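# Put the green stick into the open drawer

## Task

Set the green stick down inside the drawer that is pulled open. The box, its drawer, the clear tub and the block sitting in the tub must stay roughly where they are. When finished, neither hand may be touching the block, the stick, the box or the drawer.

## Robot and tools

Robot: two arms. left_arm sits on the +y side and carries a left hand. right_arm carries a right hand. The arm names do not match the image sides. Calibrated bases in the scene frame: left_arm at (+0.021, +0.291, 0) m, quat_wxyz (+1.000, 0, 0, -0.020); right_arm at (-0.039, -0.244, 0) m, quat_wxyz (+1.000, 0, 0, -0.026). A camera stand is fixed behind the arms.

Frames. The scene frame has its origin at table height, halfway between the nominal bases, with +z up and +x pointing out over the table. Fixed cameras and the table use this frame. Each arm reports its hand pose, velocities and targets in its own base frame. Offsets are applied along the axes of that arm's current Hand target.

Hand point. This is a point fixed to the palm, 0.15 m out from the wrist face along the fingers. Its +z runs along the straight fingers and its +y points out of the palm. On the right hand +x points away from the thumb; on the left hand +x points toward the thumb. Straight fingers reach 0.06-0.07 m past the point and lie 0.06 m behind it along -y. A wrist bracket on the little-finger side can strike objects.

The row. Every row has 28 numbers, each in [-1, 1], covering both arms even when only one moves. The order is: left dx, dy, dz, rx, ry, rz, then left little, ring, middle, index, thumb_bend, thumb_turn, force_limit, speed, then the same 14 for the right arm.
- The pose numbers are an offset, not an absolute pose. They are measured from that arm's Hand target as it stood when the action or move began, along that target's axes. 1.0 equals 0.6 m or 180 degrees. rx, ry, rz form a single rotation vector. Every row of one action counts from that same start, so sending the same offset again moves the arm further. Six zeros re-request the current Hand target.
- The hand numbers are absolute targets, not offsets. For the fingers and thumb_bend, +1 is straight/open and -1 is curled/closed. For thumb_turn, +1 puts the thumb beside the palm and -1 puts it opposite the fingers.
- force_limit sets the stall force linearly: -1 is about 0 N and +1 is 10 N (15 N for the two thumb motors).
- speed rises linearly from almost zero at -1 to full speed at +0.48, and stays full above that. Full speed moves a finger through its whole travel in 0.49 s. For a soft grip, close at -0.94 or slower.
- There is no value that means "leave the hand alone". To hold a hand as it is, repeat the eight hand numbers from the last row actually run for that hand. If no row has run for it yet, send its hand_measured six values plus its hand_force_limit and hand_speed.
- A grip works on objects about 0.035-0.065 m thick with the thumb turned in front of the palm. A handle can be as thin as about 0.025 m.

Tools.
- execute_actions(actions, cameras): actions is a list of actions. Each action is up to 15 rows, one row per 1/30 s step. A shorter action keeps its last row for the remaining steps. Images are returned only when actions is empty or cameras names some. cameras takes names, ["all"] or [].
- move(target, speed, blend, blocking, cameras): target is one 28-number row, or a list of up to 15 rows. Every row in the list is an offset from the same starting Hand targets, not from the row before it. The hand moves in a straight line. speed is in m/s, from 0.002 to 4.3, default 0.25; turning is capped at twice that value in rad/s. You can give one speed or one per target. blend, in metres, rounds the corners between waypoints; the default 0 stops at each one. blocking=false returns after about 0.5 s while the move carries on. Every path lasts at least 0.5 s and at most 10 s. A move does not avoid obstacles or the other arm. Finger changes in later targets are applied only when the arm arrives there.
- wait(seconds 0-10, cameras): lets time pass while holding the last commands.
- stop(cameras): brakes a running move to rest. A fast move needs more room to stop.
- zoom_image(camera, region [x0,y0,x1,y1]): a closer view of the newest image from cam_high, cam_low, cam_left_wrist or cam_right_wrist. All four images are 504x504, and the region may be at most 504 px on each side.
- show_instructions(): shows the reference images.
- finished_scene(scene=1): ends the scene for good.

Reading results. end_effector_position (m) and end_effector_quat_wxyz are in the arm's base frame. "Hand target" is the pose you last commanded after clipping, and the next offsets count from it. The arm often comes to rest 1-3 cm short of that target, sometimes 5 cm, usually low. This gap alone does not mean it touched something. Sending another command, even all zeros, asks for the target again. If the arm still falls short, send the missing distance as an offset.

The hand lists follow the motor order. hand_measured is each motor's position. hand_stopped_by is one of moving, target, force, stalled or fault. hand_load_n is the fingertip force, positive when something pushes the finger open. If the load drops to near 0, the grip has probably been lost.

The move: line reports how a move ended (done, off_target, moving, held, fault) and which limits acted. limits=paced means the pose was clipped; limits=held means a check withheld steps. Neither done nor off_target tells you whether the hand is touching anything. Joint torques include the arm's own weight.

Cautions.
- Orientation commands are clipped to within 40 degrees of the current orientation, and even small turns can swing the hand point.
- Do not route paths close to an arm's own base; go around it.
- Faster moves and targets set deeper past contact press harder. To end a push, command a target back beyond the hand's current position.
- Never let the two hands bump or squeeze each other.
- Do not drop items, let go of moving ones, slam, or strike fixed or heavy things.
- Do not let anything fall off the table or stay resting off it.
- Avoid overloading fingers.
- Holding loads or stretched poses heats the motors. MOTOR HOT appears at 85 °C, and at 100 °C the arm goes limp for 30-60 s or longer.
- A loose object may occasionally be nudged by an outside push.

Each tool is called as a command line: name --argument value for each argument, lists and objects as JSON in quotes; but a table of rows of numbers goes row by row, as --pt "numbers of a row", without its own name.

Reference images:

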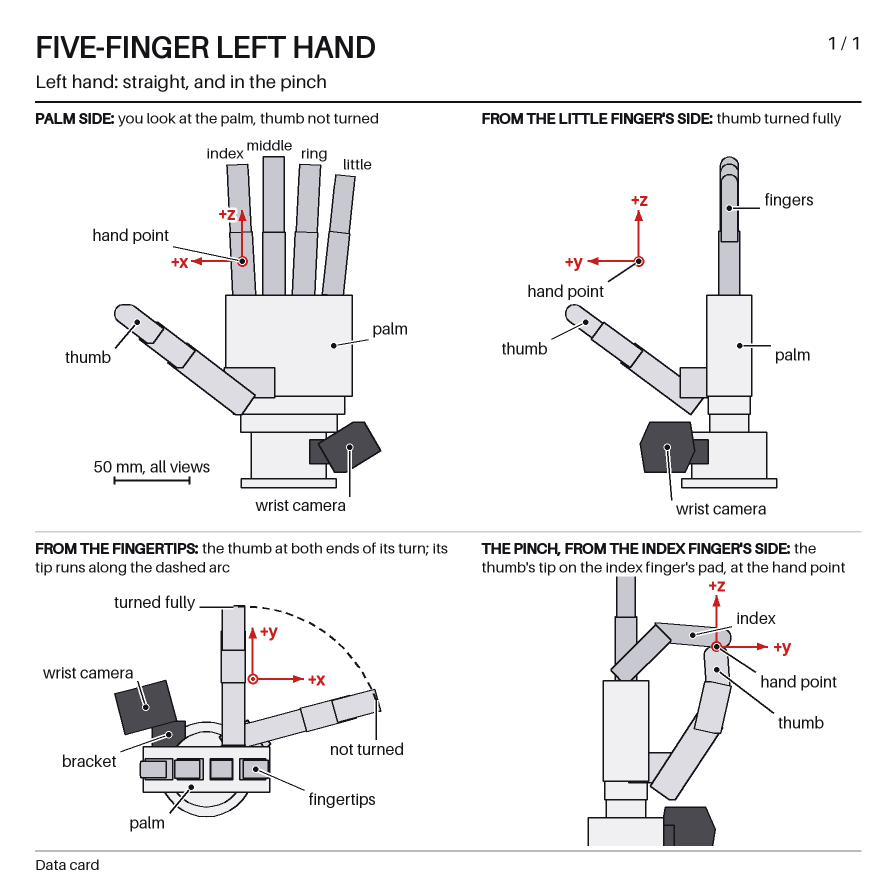

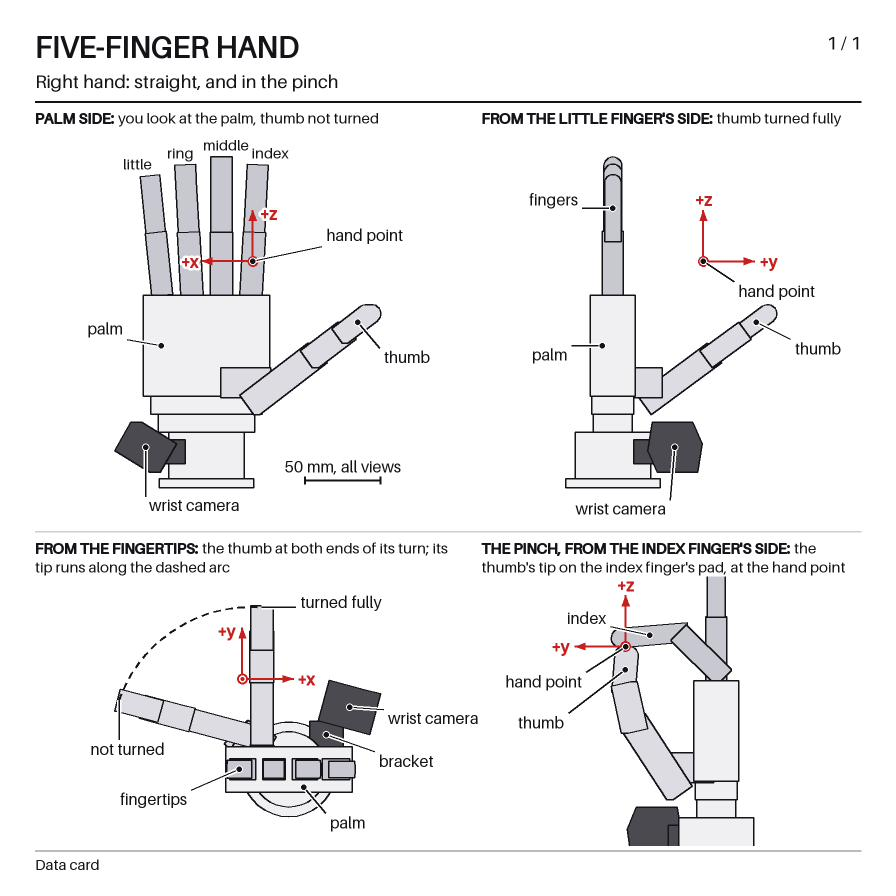

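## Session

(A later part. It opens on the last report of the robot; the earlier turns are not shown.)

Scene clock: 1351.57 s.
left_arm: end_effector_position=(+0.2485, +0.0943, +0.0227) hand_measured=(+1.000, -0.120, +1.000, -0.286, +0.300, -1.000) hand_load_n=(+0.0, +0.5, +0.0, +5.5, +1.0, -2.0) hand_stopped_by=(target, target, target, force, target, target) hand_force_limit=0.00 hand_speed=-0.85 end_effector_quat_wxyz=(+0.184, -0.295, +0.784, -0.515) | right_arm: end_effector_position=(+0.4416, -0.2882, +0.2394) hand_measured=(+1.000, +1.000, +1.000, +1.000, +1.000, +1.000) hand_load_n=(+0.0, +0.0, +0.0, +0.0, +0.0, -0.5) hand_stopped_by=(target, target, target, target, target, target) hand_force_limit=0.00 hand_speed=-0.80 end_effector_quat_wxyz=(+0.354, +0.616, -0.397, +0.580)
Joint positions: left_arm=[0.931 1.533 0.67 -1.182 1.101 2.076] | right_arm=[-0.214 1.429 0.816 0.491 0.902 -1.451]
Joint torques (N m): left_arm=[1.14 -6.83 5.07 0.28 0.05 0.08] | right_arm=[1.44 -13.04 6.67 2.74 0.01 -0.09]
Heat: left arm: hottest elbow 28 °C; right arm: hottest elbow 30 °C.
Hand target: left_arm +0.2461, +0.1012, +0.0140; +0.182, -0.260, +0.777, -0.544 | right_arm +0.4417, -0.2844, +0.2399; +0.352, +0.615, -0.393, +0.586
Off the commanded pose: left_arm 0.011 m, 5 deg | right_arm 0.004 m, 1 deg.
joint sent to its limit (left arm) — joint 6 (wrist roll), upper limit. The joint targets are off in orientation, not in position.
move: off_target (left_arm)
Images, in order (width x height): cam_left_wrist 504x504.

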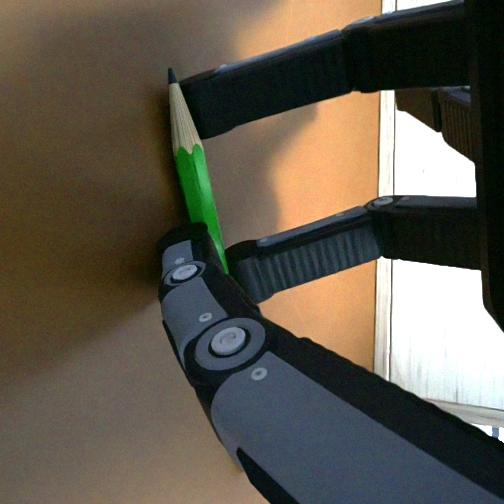

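move --target '[0,-0.02,-0.007,0,0,0,1,-0.12,1,-0.3,0.3,-1,0.0,-0.85, 0,0,0,0,0,0,1,1,1,1,1,1,0,-0.8]' --speed 0.03 --cameras '["cam_left_wrist"]'

Scene clock: 1358.57 s.
left_arm: end_effector_position=(+0.2463, +0.0924, +0.0240) hand_measured=(+1.000, -0.120, +1.000, -0.286, +0.300, -1.000) hand_load_n=(+0.0, +0.0, -0.5, +4.0, +3.0, -3.0) hand_stopped_by=(target, target, target, force, target, target) hand_force_limit=0.00 hand_speed=-0.85 end_effector_quat_wxyz=(+0.177, -0.298, +0.783, -0.517) | right_arm: end_effector_position=(+0.4416, -0.2882, +0.2394) hand_measured=(+1.000, +1.000, +1.000, +1.000, +1.000, +1.000) hand_load_n=(+0.0, +0.0, +0.0, +0.0, +0.0, +0.0) hand_stopped_by=(target, target, target, target, target, target) hand_force_limit=0.00 hand_speed=-0.80 end_effector_quat_wxyz=(+0.354, +0.616, -0.397, +0.580)
Joint positions: left_arm=[0.931 1.533 0.671 -1.198 1.097 2.076] | right_arm=[-0.214 1.429 0.816 0.491 0.902 -1.451]
Joint torques (N m): left_arm=[1.38 -9.35 5.94 -0.87 0.28 0.15] | right_arm=[1.55 -12.86 6.61 2.67 0.04 -0.07]
Heat: left arm: hottest elbow 28 °C; right arm: hottest elbow 30 °C.
Hand target: left_arm +0.2462, +0.1010, +0.0267; +0.182, -0.260, +0.777, -0.544 | right_arm +0.4417, -0.2844, +0.2399; +0.352, +0.615, -0.393, +0.586
Off the commanded pose: left_arm 0.009 m, 5 deg | right_arm 0.004 m, 1 deg.
joint sent to its limit (left arm) — joint 6 (wrist roll), upper limit. The joint targets are off in orientation, not in position.
move: off_target (left_arm)
Images, in order (width x height): cam_left_wrist 504x504.

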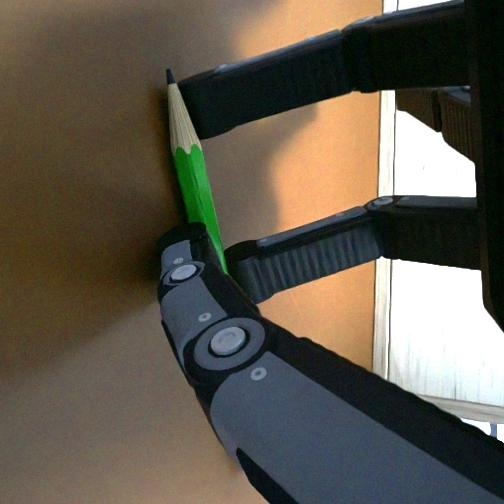

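move --target '[0,-0.012,-0.004,0,0,0,1,-0.12,1,-0.35,0.3,-1,0.2,-0.85, 0,0,0,0,0,0,1,1,1,1,1,1,0,-0.8]' --speed 0.03 --cameras '["cam_left_wrist"]'

Scene clock: 1365.20 s.
left_arm: end_effector_position=(+0.2418, +0.0891, +0.0268) hand_measured=(+1.000, -0.120, +1.000, -0.350, +0.300, -1.000) hand_load_n=(+0.0, +0.0, +0.0, +0.5, +1.0, -0.5) hand_stopped_by=(target, target, target, target, target, target) hand_force_limit=0.20 hand_speed=-0.85 end_effector_quat_wxyz=(+0.166, -0.302, +0.782, -0.518) | right_arm: end_effector_position=(+0.4416, -0.2882, +0.2394) hand_measured=(+1.000, +1.000, +1.000, +1.000, +1.000, +1.000) hand_load_n=(+0.0, +0.0, +0.0, +0.0, +0.0, +0.0) hand_stopped_by=(target, target, target, target, target, target) hand_force_limit=0.00 hand_speed=-0.80 end_effector_quat_wxyz=(+0.354, +0.616, -0.397, +0.580)
Joint positions: left_arm=[0.931 1.526 0.671 -1.225 1.086 2.076] | right_arm=[-0.214 1.429 0.816 0.491 0.902 -1.451]
Joint torques (N m): left_arm=[0.97 -10.99 6.72 -0.85 0.73 0.12] | right_arm=[1.73 -12.45 6.74 2.71 0.03 -0.08]
Heat: left arm: hottest elbow 28 °C; right arm: hottest elbow 30 °C.
Hand target: left_arm +0.2464, +0.1009, +0.0343; +0.182, -0.260, +0.777, -0.544 | right_arm +0.4417, -0.2844, +0.2399; +0.352, +0.615, -0.393, +0.586
Off the commanded pose: left_arm 0.015 m, 6 deg | right_arm 0.004 m, 1 deg.
joint sent to its limit (left arm) — joint 6 (wrist roll), upper limit. The joint targets are off in orientation, not in position.
move: off_target (left_arm)
Images, in order (width x height): cam_left_wrist 504x504.

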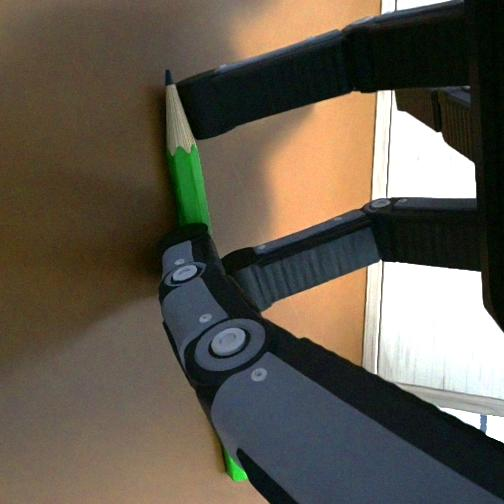

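move --target '[0,-0.0255,-0.028,0,0,0,1,0.05,1,0.05,0.38,-1,-0.3,-0.3, 0,0,0,0,0,0,1,1,1,1,1,1,0,-0.8]' --speed 0.08 --cameras '["cam_left_wrist"]'

Scene clock: 1394.87 s.
left_arm: end_effector_position=(+0.2353, +0.0961, +0.0462) hand_measured=(+1.000, +0.050, +1.000, +0.050, +0.380, -1.000) hand_load_n=(-0.5, +0.0, +0.0, +0.0, +0.0, +0.0) hand_stopped_by=(target, target, target, target, target, target) hand_force_limit=-0.30 hand_speed=-0.30 end_effector_quat_wxyz=(+0.163, -0.312, +0.784, -0.511) | right_arm: end_effector_position=(+0.4416, -0.2882, +0.2394) hand_measured=(+1.000, +1.000, +1.000, +1.000, +1.000, +1.000) hand_load_n=(+0.0, +0.0, +0.0, +0.0, +0.0, +0.0) hand_stopped_by=(target, target, target, target, target, target) hand_force_limit=0.00 hand_speed=-0.80 end_effector_quat_wxyz=(+0.354, +0.616, -0.397, +0.580)
Joint positions: left_arm=[0.956 1.473 0.694 -1.305 1.06 2.076] | right_arm=[-0.214 1.429 0.816 0.491 0.902 -1.451]
Joint torques (N m): left_arm=[0.79 -9.76 7.43 -0.81 0.68 0.11] | right_arm=[1.26 -12.92 6.79 2.69 0.02 -0.08]
Heat: left arm: hottest elbow 28 °C; right arm: hottest elbow 30 °C.
Hand target: left_arm +0.2400, +0.1093, +0.0544; +0.182, -0.260, +0.777, -0.544 | right_arm +0.4417, -0.2844, +0.2399; +0.352, +0.615, -0.393, +0.586
Off the commanded pose: left_arm 0.016 m, 7 deg | right_arm 0.004 m, 1 deg.
joint sent to its limit (left arm) — joint 6 (wrist roll), upper limit. The joint targets are off in orientation, not in position.
move: off_target (left_arm)
Images, in order (width x height): cam_left_wrist 504x504.

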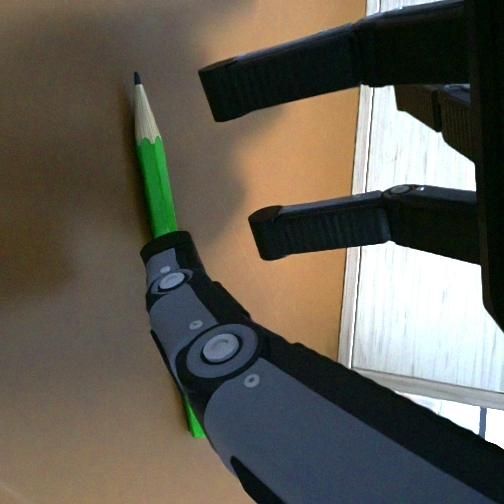

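move --target '[0,0.047,0.0171,0,0,0,1,1,1,0.05,0.36,-1,-0.3,-0.3, 0,0,0,0,0,0,1,1,1,1,1,1,0,-0.8]' --speed 0.06 --cameras '["cam_left_wrist"]'

Scene clock: 1418.90 s.
left_arm: end_effector_position=(+0.2429, +0.1074, +0.0291) hand_measured=(+1.000, +1.000, +1.000, +0.050, +0.360, -1.000) hand_load_n=(+0.0, +0.0, +0.0, +0.0, +0.0, +0.0) hand_stopped_by=(target, target, target, target, target, target) hand_force_limit=-0.30 hand_speed=-0.30 end_effector_quat_wxyz=(+0.179, -0.303, +0.791, -0.500) | right_arm: end_effector_position=(+0.4416, -0.2882, +0.2394) hand_measured=(+1.000, +1.000, +1.000, +1.000, +1.000, +1.000) hand_load_n=(+0.0, +0.0, +0.0, +0.0, +0.0, +0.0) hand_stopped_by=(target, target, target, target, target, target) hand_force_limit=0.00 hand_speed=-0.80 end_effector_quat_wxyz=(+0.354, +0.616, -0.397, +0.580)
Joint positions: left_arm=[0.958 1.514 0.694 -1.22 1.06 2.076] | right_arm=[-0.214 1.429 0.816 0.491 0.902 -1.451]
Joint torques (N m): left_arm=[1.2 -8 4.44 -0.2 0.79 0.11] | right_arm=[1.38 -12.63 6.75 2.67 0.01 -0.09]
Heat: left arm: hottest elbow 28 °C; right arm: hottest elbow 30 °C.
Hand target: left_arm +0.2400, +0.1094, +0.0244; +0.182, -0.260, +0.777, -0.544 | right_arm +0.4417, -0.2844, +0.2399; +0.352, +0.615, -0.393, +0.586
Off the commanded pose: left_arm 0.006 m, 7 deg | right_arm 0.004 m, 1 deg.
joint sent to its limit (left arm) — joint 6 (wrist roll), upper limit. The joint targets are off in orientation, not in position.
move: off_target (left_arm)
Images, in order (width x height): cam_left_wrist 504x504.

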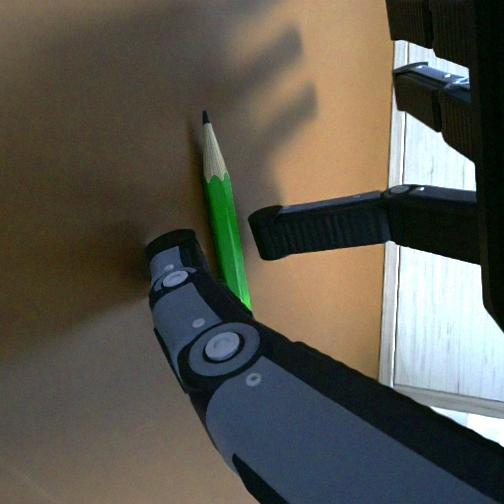

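move --target '[0,0.0188,0.0068,0,0,0,1,1,1,-0.05,0.4,-1,-0.3,-0.5, 0,0,0,0,0,0,1,1,1,1,1,1,0,-0.8]' --speed 0.04 --cameras '["cam_left_wrist"]'

zoom_image --camera "cam_left_wrist" --region '[120, 130, 320, 330]'

Scene clock: 1426.97 s.
left_arm: end_effector_position=(+0.2437, +0.1078, +0.0255) hand_measured=(+1.000, +1.000, +1.000, -0.050, +0.400, -1.000) hand_load_n=(+0.0, +0.0, +0.0, +0.0, -3.5, +1.0) hand_stopped_by=(target, target, target, target, target, target) hand_force_limit=-0.30 hand_speed=-0.50 end_effector_quat_wxyz=(+0.182, -0.307, +0.788, -0.502) | right_arm: end_effector_position=(+0.4416, -0.2882, +0.2394) hand_measured=(+1.000, +1.000, +1.000, +1.000, +1.000, +1.000) hand_load_n=(+0.0, +0.0, +0.0, +0.0, +0.0, +0.0) hand_stopped_by=(target, target, target, target, target, target) hand_force_limit=0.00 hand_speed=-0.80 end_effector_quat_wxyz=(+0.354, +0.616, -0.397, +0.580)
Joint positions: left_arm=[0.961 1.524 0.689 -1.201 1.068 2.068] | right_arm=[-0.214 1.429 0.816 0.491 0.902 -1.451]
Joint torques (N m): left_arm=[0.91 -6.18 4.04 0.55 0.47 0.2] | right_arm=[1.49 -13.04 6.65 2.67 0.02 -0.07]
Heat: left arm: hottest elbow 28 °C; right arm: hottest elbow 30 °C.
Hand target: left_arm +0.2400, +0.1093, +0.0124; +0.182, -0.260, +0.777, -0.544 | right_arm +0.4417, -0.2844, +0.2399; +0.352, +0.615, -0.393, +0.586
Off the commanded pose: left_arm 0.014 m, 7 deg | right_arm 0.004 m, 1 deg.
joint sent to its limit (left arm) — joint 6 (wrist roll), upper limit. The joint targets are off in orientation, not in position.
move: off_target (left_arm)
Images, in order (width x height): cam_left_wrist 504x504.

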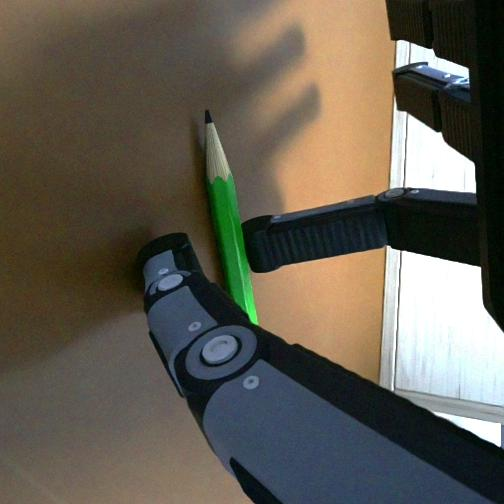

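Scaled by 2.520.

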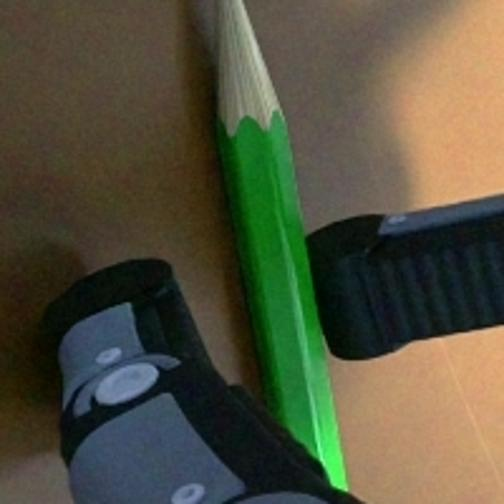

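move --target '[0,0,0,0,0,0,1,1,1,-0.22,0.38,-1,-0.1,-0.85, 0,0,0,0,0,0,1,1,1,1,1,1,0,-0.8]' --speed 0.04 --cameras '["cam_left_wrist"]'

zoom_image --camera "cam_left_wrist" --region '[120, 130, 320, 330]'

Scene clock: 1433.47 s.
left_arm: end_effector_position=(+0.2433, +0.1085, +0.0249) hand_measured=(+1.000, +1.000, +1.000, -0.220, +0.378, -1.000) hand_load_n=(+0.0, +0.0, +0.0, +0.0, -3.0, +1.0) hand_stopped_by=(target, target, target, target, target, target) hand_force_limit=-0.10 hand_speed=-0.85 end_effector_quat_wxyz=(+0.182, -0.308, +0.788, -0.501) | right_arm: end_effector_position=(+0.4416, -0.2882, +0.2394) hand_measured=(+1.000, +1.000, +1.000, +1.000, +1.000, +1.000) hand_load_n=(+0.0, +0.5, +0.0, +0.0, +0.0, +0.0) hand_stopped_by=(target, target, target, target, target, target) hand_force_limit=0.00 hand_speed=-0.80 end_effector_quat_wxyz=(+0.354, +0.616, -0.397, +0.580)
Joint positions: left_arm=[0.964 1.525 0.689 -1.199 1.067 2.067] | right_arm=[-0.214 1.429 0.816 0.491 0.902 -1.451]
Joint torques (N m): left_arm=[1.03 -6.12 4.04 0.51 0.51 0.23] | right_arm=[1.85 -13.04 6.67 2.71 0.03 -0.08]
Heat: left arm: hottest elbow 27 °C; right arm: hottest elbow 30 °C.
Hand target: left_arm +0.2400, +0.1094, +0.0124; +0.182, -0.260, +0.777, -0.544 | right_arm +0.4417, -0.2844, +0.2399; +0.352, +0.615, -0.393, +0.586
Off the commanded pose: left_arm 0.013 m, 8 deg | right_arm 0.004 m, 1 deg.
joint sent to its limit (left arm) — joint 6 (wrist roll), upper limit. The joint targets are off in orientation, not in position.
move: off_target (left_arm)
Images, in order (width x height): cam_left_wrist 504x504.

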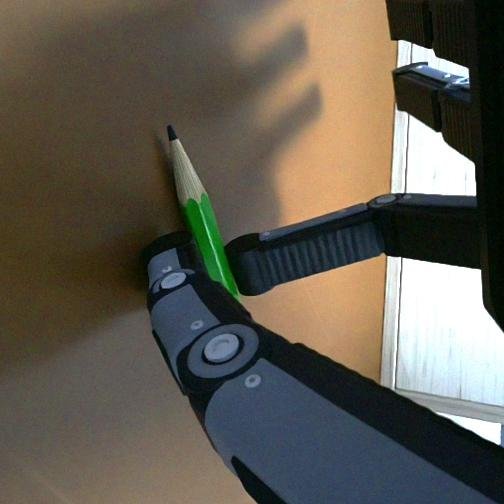

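Scaled by 2.520.

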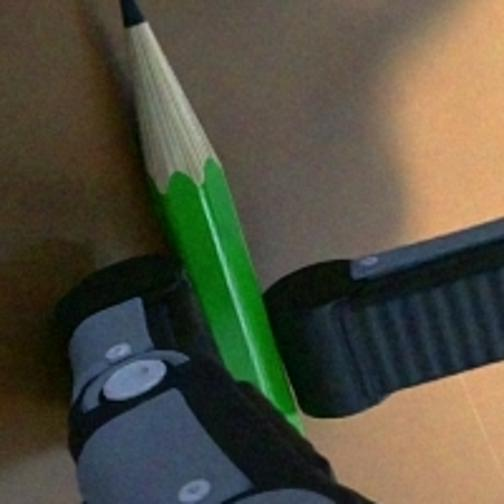

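move --target '[0,0,0,0,0,0,1,1,1,-0.38,0.38,-1,0.0,-0.85, 0,0,0,0,0,0,1,1,1,1,1,1,0,-0.8]' --speed 0.04 --cameras '["cam_left_wrist"]'

zoom_image --camera "cam_left_wrist" --region '[120, 130, 320, 330]'

Scene clock: 1438.37 s.
left_arm: end_effector_position=(+0.2433, +0.1085, +0.0249) hand_measured=(+1.000, +1.000, +1.000, -0.380, +0.378, -1.000) hand_load_n=(+0.0, +0.0, +0.0, +0.0, -3.0, +1.5) hand_stopped_by=(target, target, target, target, target, target) hand_force_limit=0.00 hand_speed=-0.85 end_effector_quat_wxyz=(+0.182, -0.308, +0.788, -0.501) | right_arm: end_effector_position=(+0.4416, -0.2882, +0.2394) hand_measured=(+1.000, +1.000, +1.000, +1.000, +1.000, +1.000) hand_load_n=(+0.0, +0.0, +0.0, +0.0, +0.5, +0.0) hand_stopped_by=(target, target, target, target, target, target) hand_force_limit=0.00 hand_speed=-0.80 end_effector_quat_wxyz=(+0.354, +0.616, -0.397, +0.580)
Joint positions: left_arm=[0.964 1.525 0.689 -1.199 1.067 2.067] | right_arm=[-0.214 1.429 0.816 0.491 0.902 -1.451]
Joint torques (N m): left_arm=[0.21 -6.42 3.99 0.49 0.52 0.26] | right_arm=[1.49 -12.81 6.8 2.73 0.02 -0.04]
Heat: left arm: hottest elbow 27 °C; right arm: hottest elbow 30 °C.
Hand target: left_arm +0.2400, +0.1094, +0.0124; +0.182, -0.260, +0.777, -0.544 | right_arm +0.4417, -0.2844, +0.2399; +0.352, +0.615, -0.393, +0.586
Off the commanded pose: left_arm 0.013 m, 8 deg | right_arm 0.004 m, 1 deg.
joint sent to its limit (left arm) — joint 6 (wrist roll), upper limit. The joint targets are off in orientation, not in position.
move: off_target (left_arm)
Images, in order (width x height): cam_left_wrist 504x504.

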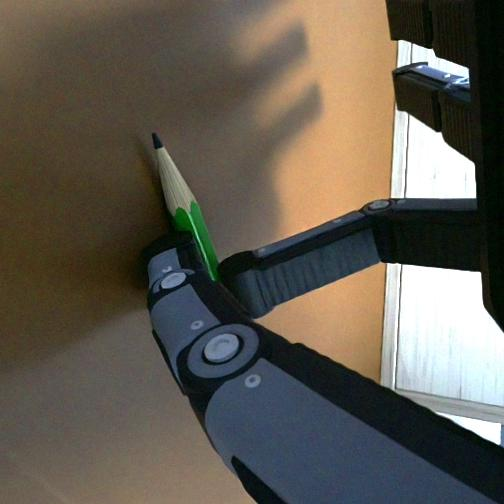

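Scaled by 2.520.

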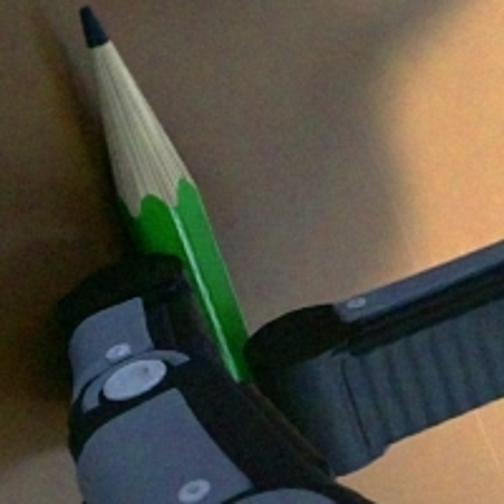

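move --target '[0,0,0,0,0,0,1,1,1,-0.5,0.38,-1,0.0,-0.85, 0,0,0,0,0,0,1,1,1,1,1,1,0,-0.8]' --speed 0.04 --cameras '["cam_left_wrist"]'

zoom_image --camera "cam_left_wrist" --region '[120, 130, 320, 330]'

Scene clock: 1445.20 s.
left_arm: end_effector_position=(+0.2433, +0.1085, +0.0249) hand_measured=(+1.000, +1.000, +1.000, -0.500, +0.378, -1.000) hand_load_n=(+0.0, +0.0, +0.0, +0.0, -3.0, +1.0) hand_stopped_by=(target, target, target, target, target, target) hand_force_limit=0.00 hand_speed=-0.85 end_effector_quat_wxyz=(+0.182, -0.308, +0.788, -0.501) | right_arm: end_effector_position=(+0.4416, -0.2882, +0.2394) hand_measured=(+1.000, +1.000, +1.000, +1.000, +1.000, +1.000) hand_load_n=(+0.0, +0.0, +0.0, +0.0, +0.0, +0.0) hand_stopped_by=(target, target, target, target, target, target) hand_force_limit=0.00 hand_speed=-0.80 end_effector_quat_wxyz=(+0.354, +0.616, -0.397, +0.580)
Joint positions: left_arm=[0.964 1.525 0.689 -1.199 1.067 2.067] | right_arm=[-0.214 1.429 0.816 0.491 0.902 -1.451]
Joint torques (N m): left_arm=[0.67 -6.24 3.96 0.53 0.51 0.2] | right_arm=[1.49 -12.75 6.74 2.78 0.03 -0.08]
Heat: left arm: hottest elbow 27 °C; right arm: hottest elbow 30 °C.
Hand target: left_arm +0.2400, +0.1094, +0.0124; +0.182, -0.260, +0.777, -0.544 | right_arm +0.4417, -0.2844, +0.2399; +0.352, +0.615, -0.393, +0.586
Off the commanded pose: left_arm 0.013 m, 8 deg | right_arm 0.004 m, 1 deg.
joint sent to its limit (left arm) — joint 6 (wrist roll), upper limit. The joint targets are off in orientation, not in position.
move: off_target (left_arm)
Images, in order (width x height): cam_left_wrist 504x504.

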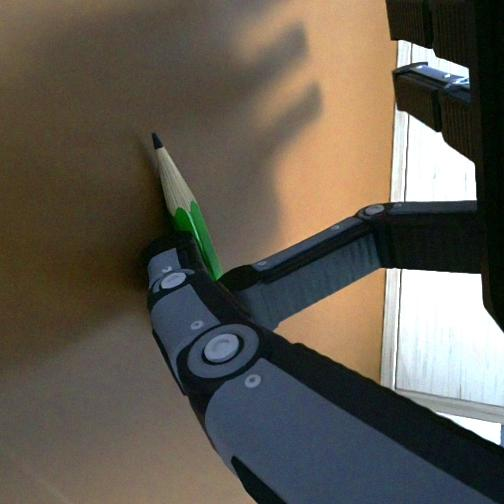

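Scaled by 2.520.

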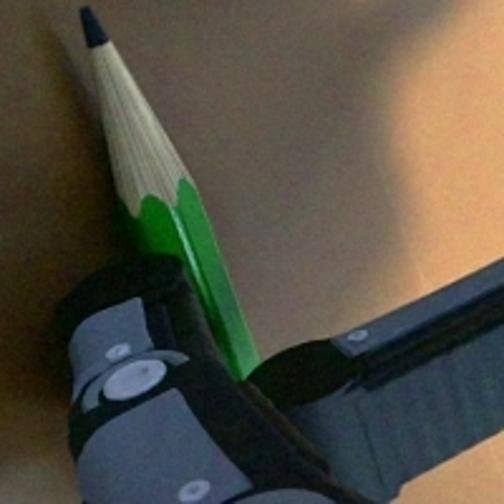

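move --target '[0.03,-0.026,-0.024,0,0,0,1,1,1,0.1,0.33,-1,-0.3,-0.3, 0,0,0,0,0,0,1,1,1,1,1,1,0,-0.8]' --speed 0.08 --cameras '["cam_left_wrist"]'

Scene clock: 1473.57 s.
left_arm: end_effector_position=(+0.2230, +0.1022, +0.0288) hand_measured=(+1.000, +1.000, +1.000, +0.100, +0.330, -1.000) hand_load_n=(+0.0, +0.0, +0.0, +0.5, +0.0, +0.0) hand_stopped_by=(target, target, target, target, target, target) hand_force_limit=-0.30 hand_speed=-0.30 end_effector_quat_wxyz=(+0.167, -0.322, +0.791, -0.493) | right_arm: end_effector_position=(+0.4416, -0.2882, +0.2394) hand_measured=(+1.000, +1.000, +1.000, +1.000, +1.000, +1.000) hand_load_n=(-0.5, +0.0, +0.0, +0.0, +0.5, +0.0) hand_stopped_by=(target, target, target, target, target, target) hand_force_limit=0.00 hand_speed=-0.80 end_effector_quat_wxyz=(+0.354, +0.616, -0.397, +0.580)
Joint positions: left_arm=[0.994 1.479 0.66 -1.243 1.024 2.072] | right_arm=[-0.214 1.429 0.816 0.491 0.902 -1.451]
Joint torques (N m): left_arm=[1.14 -9.64 4.64 -0.87 0.71 0.15] | right_arm=[1.38 -12.81 6.69 2.73 0.01 -0.09]
Heat: left arm: hottest elbow 27 °C; right arm: hottest elbow 30 °C.
Hand target: left_arm +0.2206, +0.1050, +0.0320; +0.182, -0.260, +0.777, -0.544 | right_arm +0.4417, -0.2844, +0.2399; +0.352, +0.615, -0.393, +0.586
Off the commanded pose: left_arm 0.005 m, 10 deg | right_arm 0.004 m, 1 deg.
joint sent to its limit (left arm) — joint 6 (wrist roll), upper limit. The joint targets are off in orientation, not in position.
move: off_target (left_arm)
Images, in order (width x height): cam_left_wrist 504x504.

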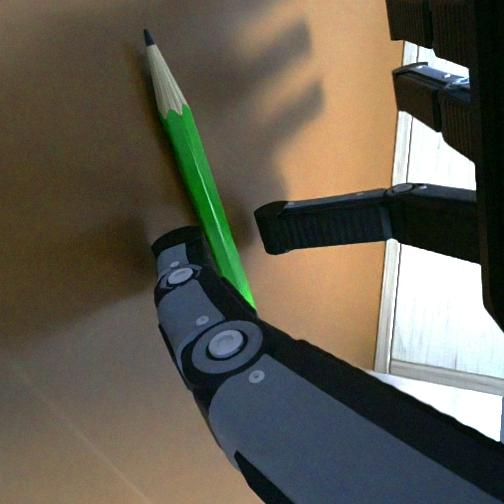

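move --target '[0,-0.0157,-0.0057,0,-0.0418,-0.0152,1,1,1,0.1,0.33,-1,-0.3,-0.3, 0,0,0,0,0,0,1,1,1,1,1,1,0,-0.8]' --speed 0.08 --cameras '["cam_left_wrist"]'

Scene clock: 1483.67 s.
left_arm: end_effector_position=(+0.2221, +0.1022, +0.0388) hand_measured=(+1.000, +1.000, +1.000, +0.100, +0.330, -1.000) hand_load_n=(+0.0, +0.0, +0.0, +0.0, +0.0, +0.0) hand_stopped_by=(target, target, target, target, target, target) hand_force_limit=-0.30 hand_speed=-0.30 end_effector_quat_wxyz=(+0.207, -0.346, +0.764, -0.505) | right_arm: end_effector_position=(+0.4416, -0.2882, +0.2394) hand_measured=(+1.000, +1.000, +1.000, +1.000, +1.000, +1.000) hand_load_n=(+0.0, +0.0, +0.0, +0.0, +0.0, +0.0) hand_stopped_by=(target, target, target, target, target, target) hand_force_limit=0.00 hand_speed=-0.80 end_effector_quat_wxyz=(+0.354, +0.616, -0.397, +0.580)
Joint positions: left_arm=[1.051 1.441 0.625 -1.243 1.094 2.072] | right_arm=[-0.214 1.429 0.816 0.491 0.902 -1.451]
Joint torques (N m): left_arm=[0.73 -9.64 4.75 -0.62 0.93 0.17] | right_arm=[1.44 -12.92 6.72 2.76 0.02 -0.07]
Heat: left arm: hottest elbow 27 °C; right arm: hottest elbow 30 °C.
Hand target: left_arm +0.2207, +0.1052, +0.0421; +0.219, -0.313, +0.757, -0.530 | right_arm +0.4417, -0.2844, +0.2399; +0.352, +0.615, -0.393, +0.586
Off the commanded pose: left_arm 0.005 m, 5 deg | right_arm 0.004 m, 1 deg.
joint sent to its limit (left arm) — joint 6 (wrist roll), upper limit. The joint targets are off in orientation, not in position.
move: off_target (left_arm)
Images, in order (width x height): cam_left_wrist 504x504.

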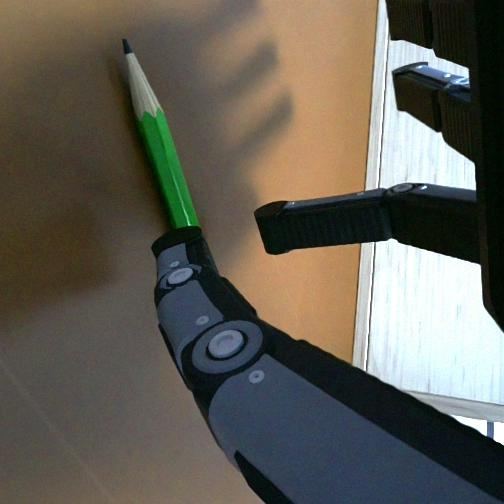

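move --target '[0,0.0362,0.0077,0.011,-0.0104,-0.004,1,1,1,0.05,0.33,-1,-0.3,-0.3, 0,0,0,0,0,0,1,1,1,1,1,1,0,-0.8]' --speed 0.05 --cameras '["cam_left_wrist"]'

Scene clock: 1492.23 s.
left_arm: end_effector_position=(+0.2209, +0.1049, +0.0247) hand_measured=(+1.000, +1.000, +1.000, +0.050, +0.330, -1.000) hand_load_n=(+0.0, +0.0, +0.0, +0.0, -1.0, +0.0) hand_stopped_by=(target, target, target, target, target, target) hand_force_limit=-0.30 hand_speed=-0.30 end_effector_quat_wxyz=(+0.228, -0.357, +0.752, -0.505) | right_arm: end_effector_position=(+0.4416, -0.2882, +0.2394) hand_measured=(+1.000, +1.000, +1.000, +1.000, +1.000, +1.000) hand_load_n=(+0.0, +0.0, +0.0, +0.5, +0.0, +0.0) hand_stopped_by=(target, target, target, target, target, target) hand_force_limit=0.00 hand_speed=-0.80 end_effector_quat_wxyz=(+0.354, +0.616, -0.397, +0.580)
Joint positions: left_arm=[1.084 1.47 0.591 -1.17 1.122 2.072] | right_arm=[-0.214 1.429 0.816 0.491 0.902 -1.451]
Joint torques (N m): left_arm=[1.14 -6.53 4.16 -0.14 0.83 0.17] | right_arm=[1.38 -12.81 6.72 2.69 0.02 -0.06]
Heat: left arm: hottest elbow 27 °C; right arm: hottest elbow 30 °C.
Hand target: left_arm +0.2186, +0.1073, +0.0200; +0.234, -0.323, +0.742, -0.539 | right_arm +0.4417, -0.2844, +0.2399; +0.352, +0.615, -0.393, +0.586
Off the commanded pose: left_arm 0.006 m, 6 deg | right_arm 0.004 m, 1 deg.
joint sent to its limit (left arm) — joint 6 (wrist roll), upper limit. The joint targets are off in orientation, not in position.
move: off_target (left_arm)
Images, in order (width x height): cam_left_wrist 504x504.

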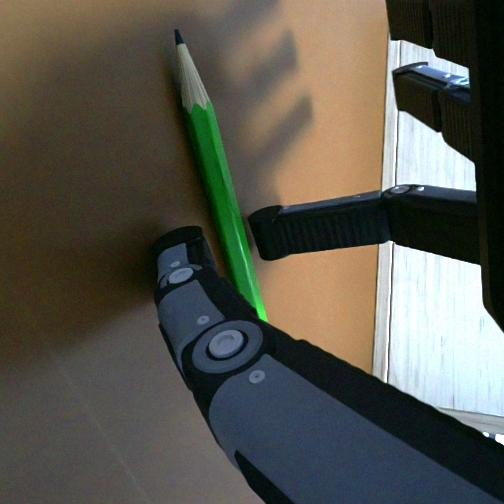

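move --target '[0,0.0125,0.0046,0,0,0,1,1,1,-0.1,0.33,-1,0.0,-0.85, 0,0,0,0,0,0,1,1,1,1,1,1,0,-0.8]' --speed 0.05 --cameras '["cam_left_wrist"]'

zoom_image --camera "cam_left_wrist" --region '[120, 130, 320, 330]'

Scene clock: 1497.67 s.
left_arm: end_effector_position=(+0.2217, +0.1058, +0.0235) hand_measured=(+1.000, +1.000, +1.000, -0.100, +0.328, -1.000) hand_load_n=(+0.0, +0.0, +0.0, +0.0, -3.5, +1.0) hand_stopped_by=(target, target, target, target, target, target) hand_force_limit=0.00 hand_speed=-0.85 end_effector_quat_wxyz=(+0.230, -0.361, +0.748, -0.507) | right_arm: end_effector_position=(+0.4416, -0.2882, +0.2394) hand_measured=(+1.000, +1.000, +1.000, +1.000, +1.000, +1.000) hand_load_n=(+0.0, +0.0, +0.0, +0.0, +0.0, +0.0) hand_stopped_by=(target, target, target, target, target, target) hand_force_limit=0.00 hand_speed=-0.80 end_effector_quat_wxyz=(+0.354, +0.616, -0.397, +0.580)
Joint positions: left_arm=[1.088 1.477 0.59 -1.16 1.129 2.065] | right_arm=[-0.214 1.429 0.816 0.491 0.902 -1.451]
Joint torques (N m): left_arm=[0.85 -5.83 3.69 0.72 0.52 0.28] | right_arm=[1.61 -12.81 6.72 2.69 0.03 -0.07]
Heat: left arm: hottest elbow 27 °C; right arm: hottest elbow 30 °C.
Hand target: left_arm +0.2187, +0.1070, +0.0120; +0.234, -0.323, +0.742, -0.539 | right_arm +0.4417, -0.2844, +0.2399; +0.352, +0.615, -0.393, +0.586
Off the commanded pose: left_arm 0.012 m, 6 deg | right_arm 0.004 m, 1 deg.
joint sent to its limit (left arm) — joint 6 (wrist roll), upper limit. The joint targets are off in orientation, not in position.
move: off_target (left_arm)
Images, in order (width x height): cam_left_wrist 504x504.

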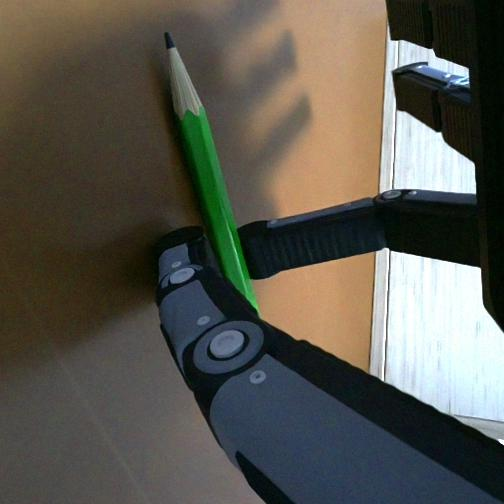

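Scaled by 2.520.

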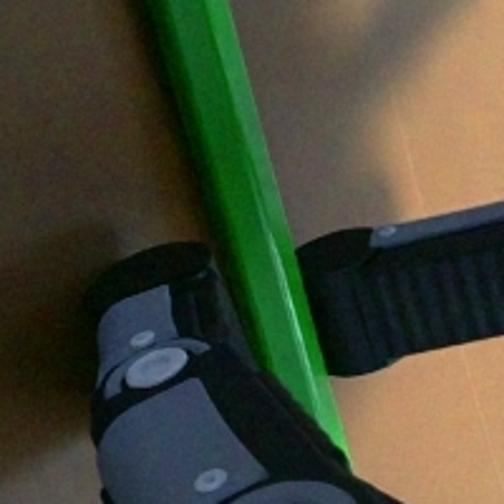

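move --target '[0,0,0,0,0,0,1,1,1,-0.3,0.33,-1,0.0,-0.88, 0,0,0,0,0,0,1,1,1,1,1,1,0,-0.8]' --speed 0.05 --cameras '["cam_left_wrist"]'

zoom_image --camera "cam_left_wrist" --region '[120, 130, 320, 330]'

Scene clock: 1502.97 s.
left_arm: end_effector_position=(+0.2217, +0.1057, +0.0236) hand_measured=(+1.000, +1.000, +1.000, -0.300, +0.328, -1.000) hand_load_n=(+0.0, +0.0, +0.0, +1.5, -2.0, +1.0) hand_stopped_by=(target, target, target, target, target, target) hand_force_limit=0.00 hand_speed=-0.88 end_effector_quat_wxyz=(+0.230, -0.361, +0.748, -0.507) | right_arm: end_effector_position=(+0.4416, -0.2882, +0.2394) hand_measured=(+1.000, +1.000, +1.000, +1.000, +1.000, +1.000) hand_load_n=(+0.0, +0.0, +0.0, +0.0, +0.0, +0.0) hand_stopped_by=(target, target, target, target, target, target) hand_force_limit=0.00 hand_speed=-0.80 end_effector_quat_wxyz=(+0.354, +0.616, -0.397, +0.580)
Joint positions: left_arm=[1.088 1.477 0.59 -1.16 1.13 2.064] | right_arm=[-0.214 1.429 0.816 0.491 0.902 -1.451]
Joint torques (N m): left_arm=[0.5 -5.48 3.6 0.58 0.48 0.24] | right_arm=[1.55 -12.98 6.63 2.71 0.02 -0.06]
Heat: left arm: hottest elbow 27 °C; right arm: hottest elbow 30 °C.
Hand target: left_arm +0.2186, +0.1070, +0.0120; +0.234, -0.323, +0.742, -0.539 | right_arm +0.4417, -0.2844, +0.2399; +0.352, +0.615, -0.393, +0.586
Off the commanded pose: left_arm 0.012 m, 6 deg | right_arm 0.004 m, 1 deg.
joint sent to its limit (left arm) — joint 6 (wrist roll), upper limit. The joint targets are off in orientation, not in position.
move: off_target (left_arm)
Images, in order (width x height): cam_left_wrist 504x504.

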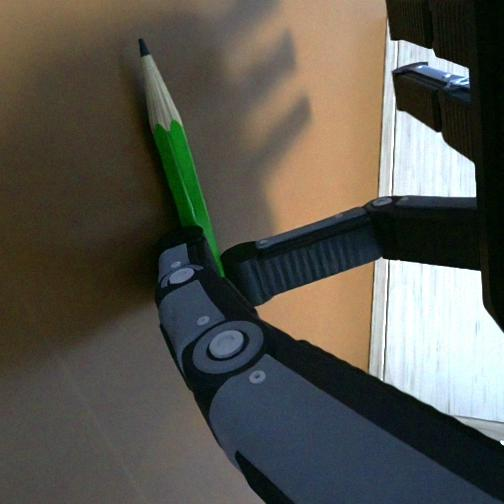

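Scaled by 2.520.

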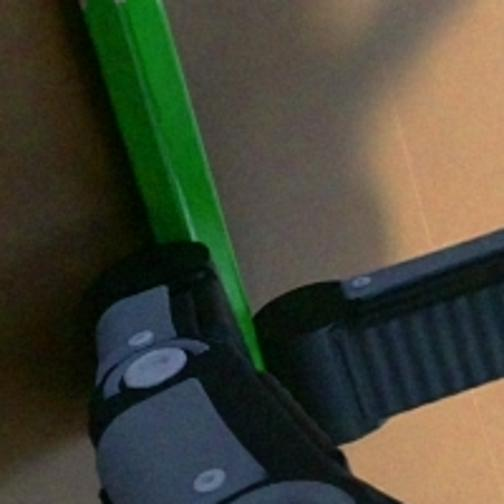

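move --target '[0,0,0,0,0,0,1,1,1,-0.36,0.33,-1,0.0,-0.88, 0,0,0,0,0,0,1,1,1,1,1,1,0,-0.8]' --speed 0.05 --cameras '["cam_left_wrist"]'

zoom_image --camera "cam_left_wrist" --region '[120, 130, 320, 330]'

Scene clock: 1507.73 s.
left_arm: end_effector_position=(+0.2219, +0.1057, +0.0237) hand_measured=(+1.000, +1.000, +1.000, -0.360, +0.328, -1.000) hand_load_n=(+0.0, +0.0, +0.0, +1.0, -2.0, +1.0) hand_stopped_by=(target, target, target, target, target, target) hand_force_limit=0.00 hand_speed=-0.88 end_effector_quat_wxyz=(+0.230, -0.362, +0.747, -0.508) | right_arm: end_effector_position=(+0.4416, -0.2882, +0.2394) hand_measured=(+1.000, +1.000, +1.000, +1.000, +1.000, +1.000) hand_load_n=(+0.0, +0.0, +0.0, +0.0, +0.0, +0.0) hand_stopped_by=(target, target, target, target, target, target) hand_force_limit=0.00 hand_speed=-0.80 end_effector_quat_wxyz=(+0.354, +0.616, -0.397, +0.580)
Joint positions: left_arm=[1.088 1.477 0.589 -1.159 1.132 2.063] | right_arm=[-0.214 1.429 0.816 0.491 0.902 -1.451]
Joint torques (N m): left_arm=[0.44 -5.71 3.7 0.58 0.4 0.26] | right_arm=[1.55 -12.57 6.69 2.69 0.01 -0.07]
Heat: left arm: hottest elbow 27 °C; right arm: hottest elbow 30 °C.
Hand target: left_arm +0.2187, +0.1071, +0.0121; +0.234, -0.323, +0.742, -0.539 | right_arm +0.4417, -0.2844, +0.2399; +0.352, +0.615, -0.393, +0.586
Off the commanded pose: left_arm 0.012 m, 6 deg | right_arm 0.004 m, 1 deg.
joint sent to its limit (left arm) — joint 6 (wrist roll), upper limit. The joint targets are off in orientation, not in position.
move: off_target (left_arm)
Images, in order (width x height): cam_left_wrist 504x504.

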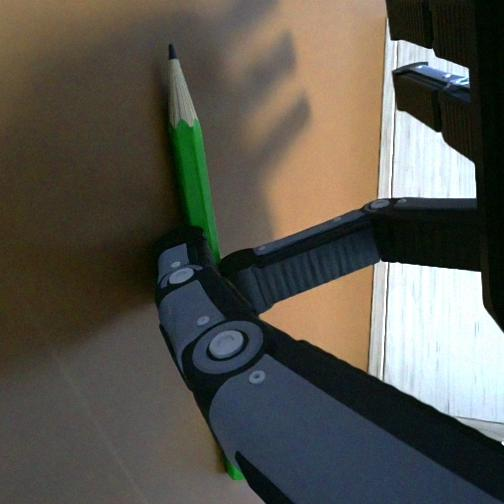

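Scaled by 2.520.

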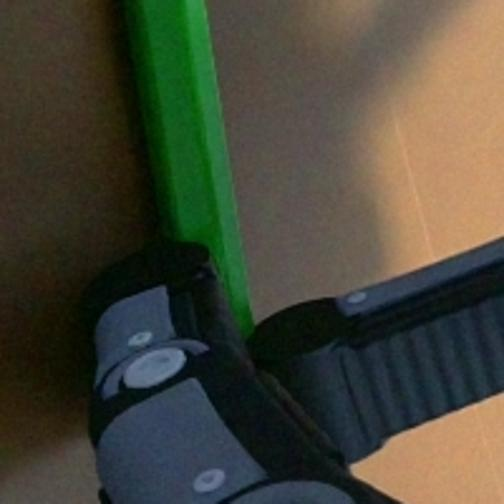

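move --target '[0,-0.026,-0.0215,0,0,0,1,0.1,1,0.1,0.33,-1,-0.3,-0.3, 0,0,0,0,0,0,1,1,1,1,1,1,0,-0.8]' --speed 0.08 --cameras '["cam_left_wrist"]'

Scene clock: 1535.03 s.
left_arm: end_effector_position=(+0.2127, +0.1032, +0.0258) hand_measured=(+1.000, +0.100, +1.000, +0.100, +0.330, -1.000) hand_load_n=(+0.0, -0.5, +0.0, +0.0, +0.0, +0.0) hand_stopped_by=(target, target, target, target, target, target) hand_force_limit=-0.30 hand_speed=-0.30 end_effector_quat_wxyz=(+0.216, -0.371, +0.748, -0.507) | right_arm: end_effector_position=(+0.4416, -0.2882, +0.2394) hand_measured=(+1.000, +1.000, +1.000, +1.000, +1.000, +1.000) hand_load_n=(+0.0, +0.0, +0.0, +0.0, +0.0, +0.0) hand_stopped_by=(target, target, target, target, target, target) hand_force_limit=0.00 hand_speed=-0.80 end_effector_quat_wxyz=(+0.354, +0.616, -0.397, +0.580)
Joint positions: left_arm=[1.104 1.467 0.589 -1.201 1.103 2.071] | right_arm=[-0.214 1.429 0.816 0.491 0.902 -1.451]
Joint torques (N m): left_arm=[0.67 -9.35 5.53 -0.94 0.71 0.14] | right_arm=[1.67 -13.04 6.75 2.73 0.05 -0.06]
Heat: left arm: hottest elbow 27 °C; right arm: hottest elbow 30 °C.
Hand target: left_arm +0.2133, +0.1122, +0.0309; +0.234, -0.323, +0.742, -0.539 | right_arm +0.4417, -0.2844, +0.2399; +0.352, +0.615, -0.393, +0.586
Off the commanded pose: left_arm 0.010 m, 7 deg | right_arm 0.004 m, 1 deg.
joint sent to its limit (left arm) — joint 6 (wrist roll), upper limit. The joint targets are off in orientation, not in position.
move: off_target (left_arm)
Images, in order (width x height): cam_left_wrist 504x504.

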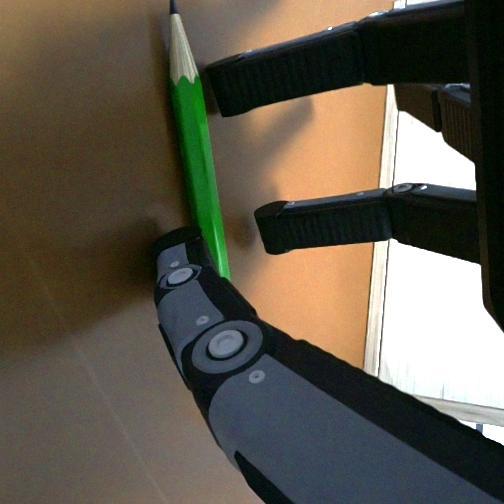

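move --target '[0,0.0315,0.006,0,0,0,1,0.1,1,0.1,0.33,-1,-0.3,-0.3, 0,0,0,0,0,0,1,1,1,1,1,1,0,-0.8]' --speed 0.05 --cameras '["cam_left_wrist"]'

execute_actions --actions '[[[0,0,0,0,0,0,1,-0.1,1,-0.15,0.33,-1,-0.1,-0.8, 0,0,0,0,0,0,1,1,1,1,1,1,0,-0.8]]]' --cameras '["cam_left_wrist"]'

Scene clock: 1543.90 s.
left_arm: end_effector_position=(+0.2135, +0.1064, +0.0234) hand_measured=(+1.000, +0.100, +1.000, +0.100, +0.328, -1.000) hand_load_n=(+0.0, +1.5, -0.5, +0.0, -3.5, +1.5) hand_stopped_by=(target, target, target, target, target, target) hand_force_limit=-0.30 hand_speed=-0.30 end_effector_quat_wxyz=(+0.221, -0.373, +0.747, -0.504) | right_arm: end_effector_position=(+0.4416, -0.2882, +0.2394) hand_measured=(+1.000, +1.000, +1.000, +1.000, +1.000, +1.000) hand_load_n=(+0.0, +0.0, +0.0, +0.0, +0.0, +0.0) hand_stopped_by=(target, target, target, target, target, target) hand_force_limit=0.00 hand_speed=-0.80 end_effector_quat_wxyz=(+0.354, +0.616, -0.397, +0.580)
Joint positions: left_arm=[1.11 1.472 0.588 -1.181 1.107 2.063] | right_arm=[-0.214 1.429 0.816 0.491 0.902 -1.451]
Joint torques (N m): left_arm=[1.08 -5.36 4.23 0.99 0.31 0.25] | right_arm=[1.73 -12.63 6.68 2.66 0.03 -0.07]
Motor temperatures (°C): left_arm=[24 23 27 22 22 22] | right_arm=[22 27 30 27 23 20]
Heat: left arm: hottest elbow 27 °C; right arm: hottest elbow 30 °C.
Hand target: left_arm +0.2115, +0.1138, +0.0117; +0.234, -0.323, +0.742, -0.539 | right_arm +0.4417, -0.2844, +0.2399; +0.352, +0.615, -0.393, +0.586
Off the commanded pose: left_arm 0.014 m, 7 deg | right_arm 0.004 m, 1 deg.
joint sent to its limit (left arm) — joint 6 (wrist roll), upper limit. The joint targets are off in orientation, not in position.
move: off_target (left_arm)
Images, in order (width x height): cam_left_wrist 504x504.

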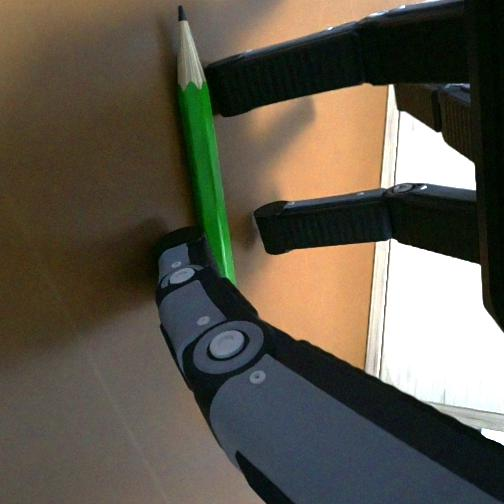

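Scene clock: 1544.63 s.
left_arm: end_effector_position=(+0.2148, +0.1073, +0.0233) hand_measured=(+1.000, -0.100, +1.000, -0.150, +0.328, -1.000) hand_load_n=(+0.0, +0.5, +0.0, +0.0, -4.5, +2.0) hand_stopped_by=(target, target, target, target, target, target) hand_force_limit=-0.10 hand_speed=-0.80 end_effector_quat_wxyz=(+0.224, -0.372, +0.746, -0.504) | right_arm: end_effector_position=(+0.4416, -0.2882, +0.2394) hand_measured=(+1.000, +1.000, +1.000, +1.000, +1.000, +1.000) hand_load_n=(+0.0, +0.0, +0.0, +0.0, +0.0, +0.0) hand_stopped_by=(target, target, target, target, target, target) hand_force_limit=0.00 hand_speed=-0.80 end_effector_quat_wxyz=(+0.354, +0.616, -0.397, +0.580)
Joint positions: left_arm=[1.11 1.473 0.588 -1.176 1.112 2.062] | right_arm=[-0.214 1.429 0.816 0.491 0.902 -1.451]
Joint torques (N m): left_arm=[1.49 -5.6 4.31 0.66 0.11 0.27] | right_arm=[1.49 -12.81 6.72 2.73 0.03 -0.08]
Heat: left arm: hottest elbow 27 °C; right arm: hottest elbow 30 °C.
Hand target: left_arm +0.2114, +0.1138, +0.0117; +0.233, -0.323, +0.742, -0.539 | right_arm +0.4417, -0.2844, +0.2399; +0.352, +0.615, -0.393, +0.586
Off the commanded pose: left_arm 0.014 m, 7 deg | right_arm 0.004 m, 1 deg.
joint sent to its limit (left arm) — joint 6 (wrist roll), upper limit. The joint targets are off in orientation, not in position.
Images, in order (width x height): cam_left_wrist 504x504.

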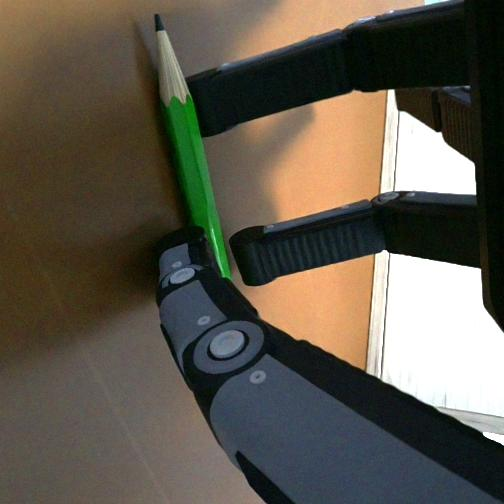

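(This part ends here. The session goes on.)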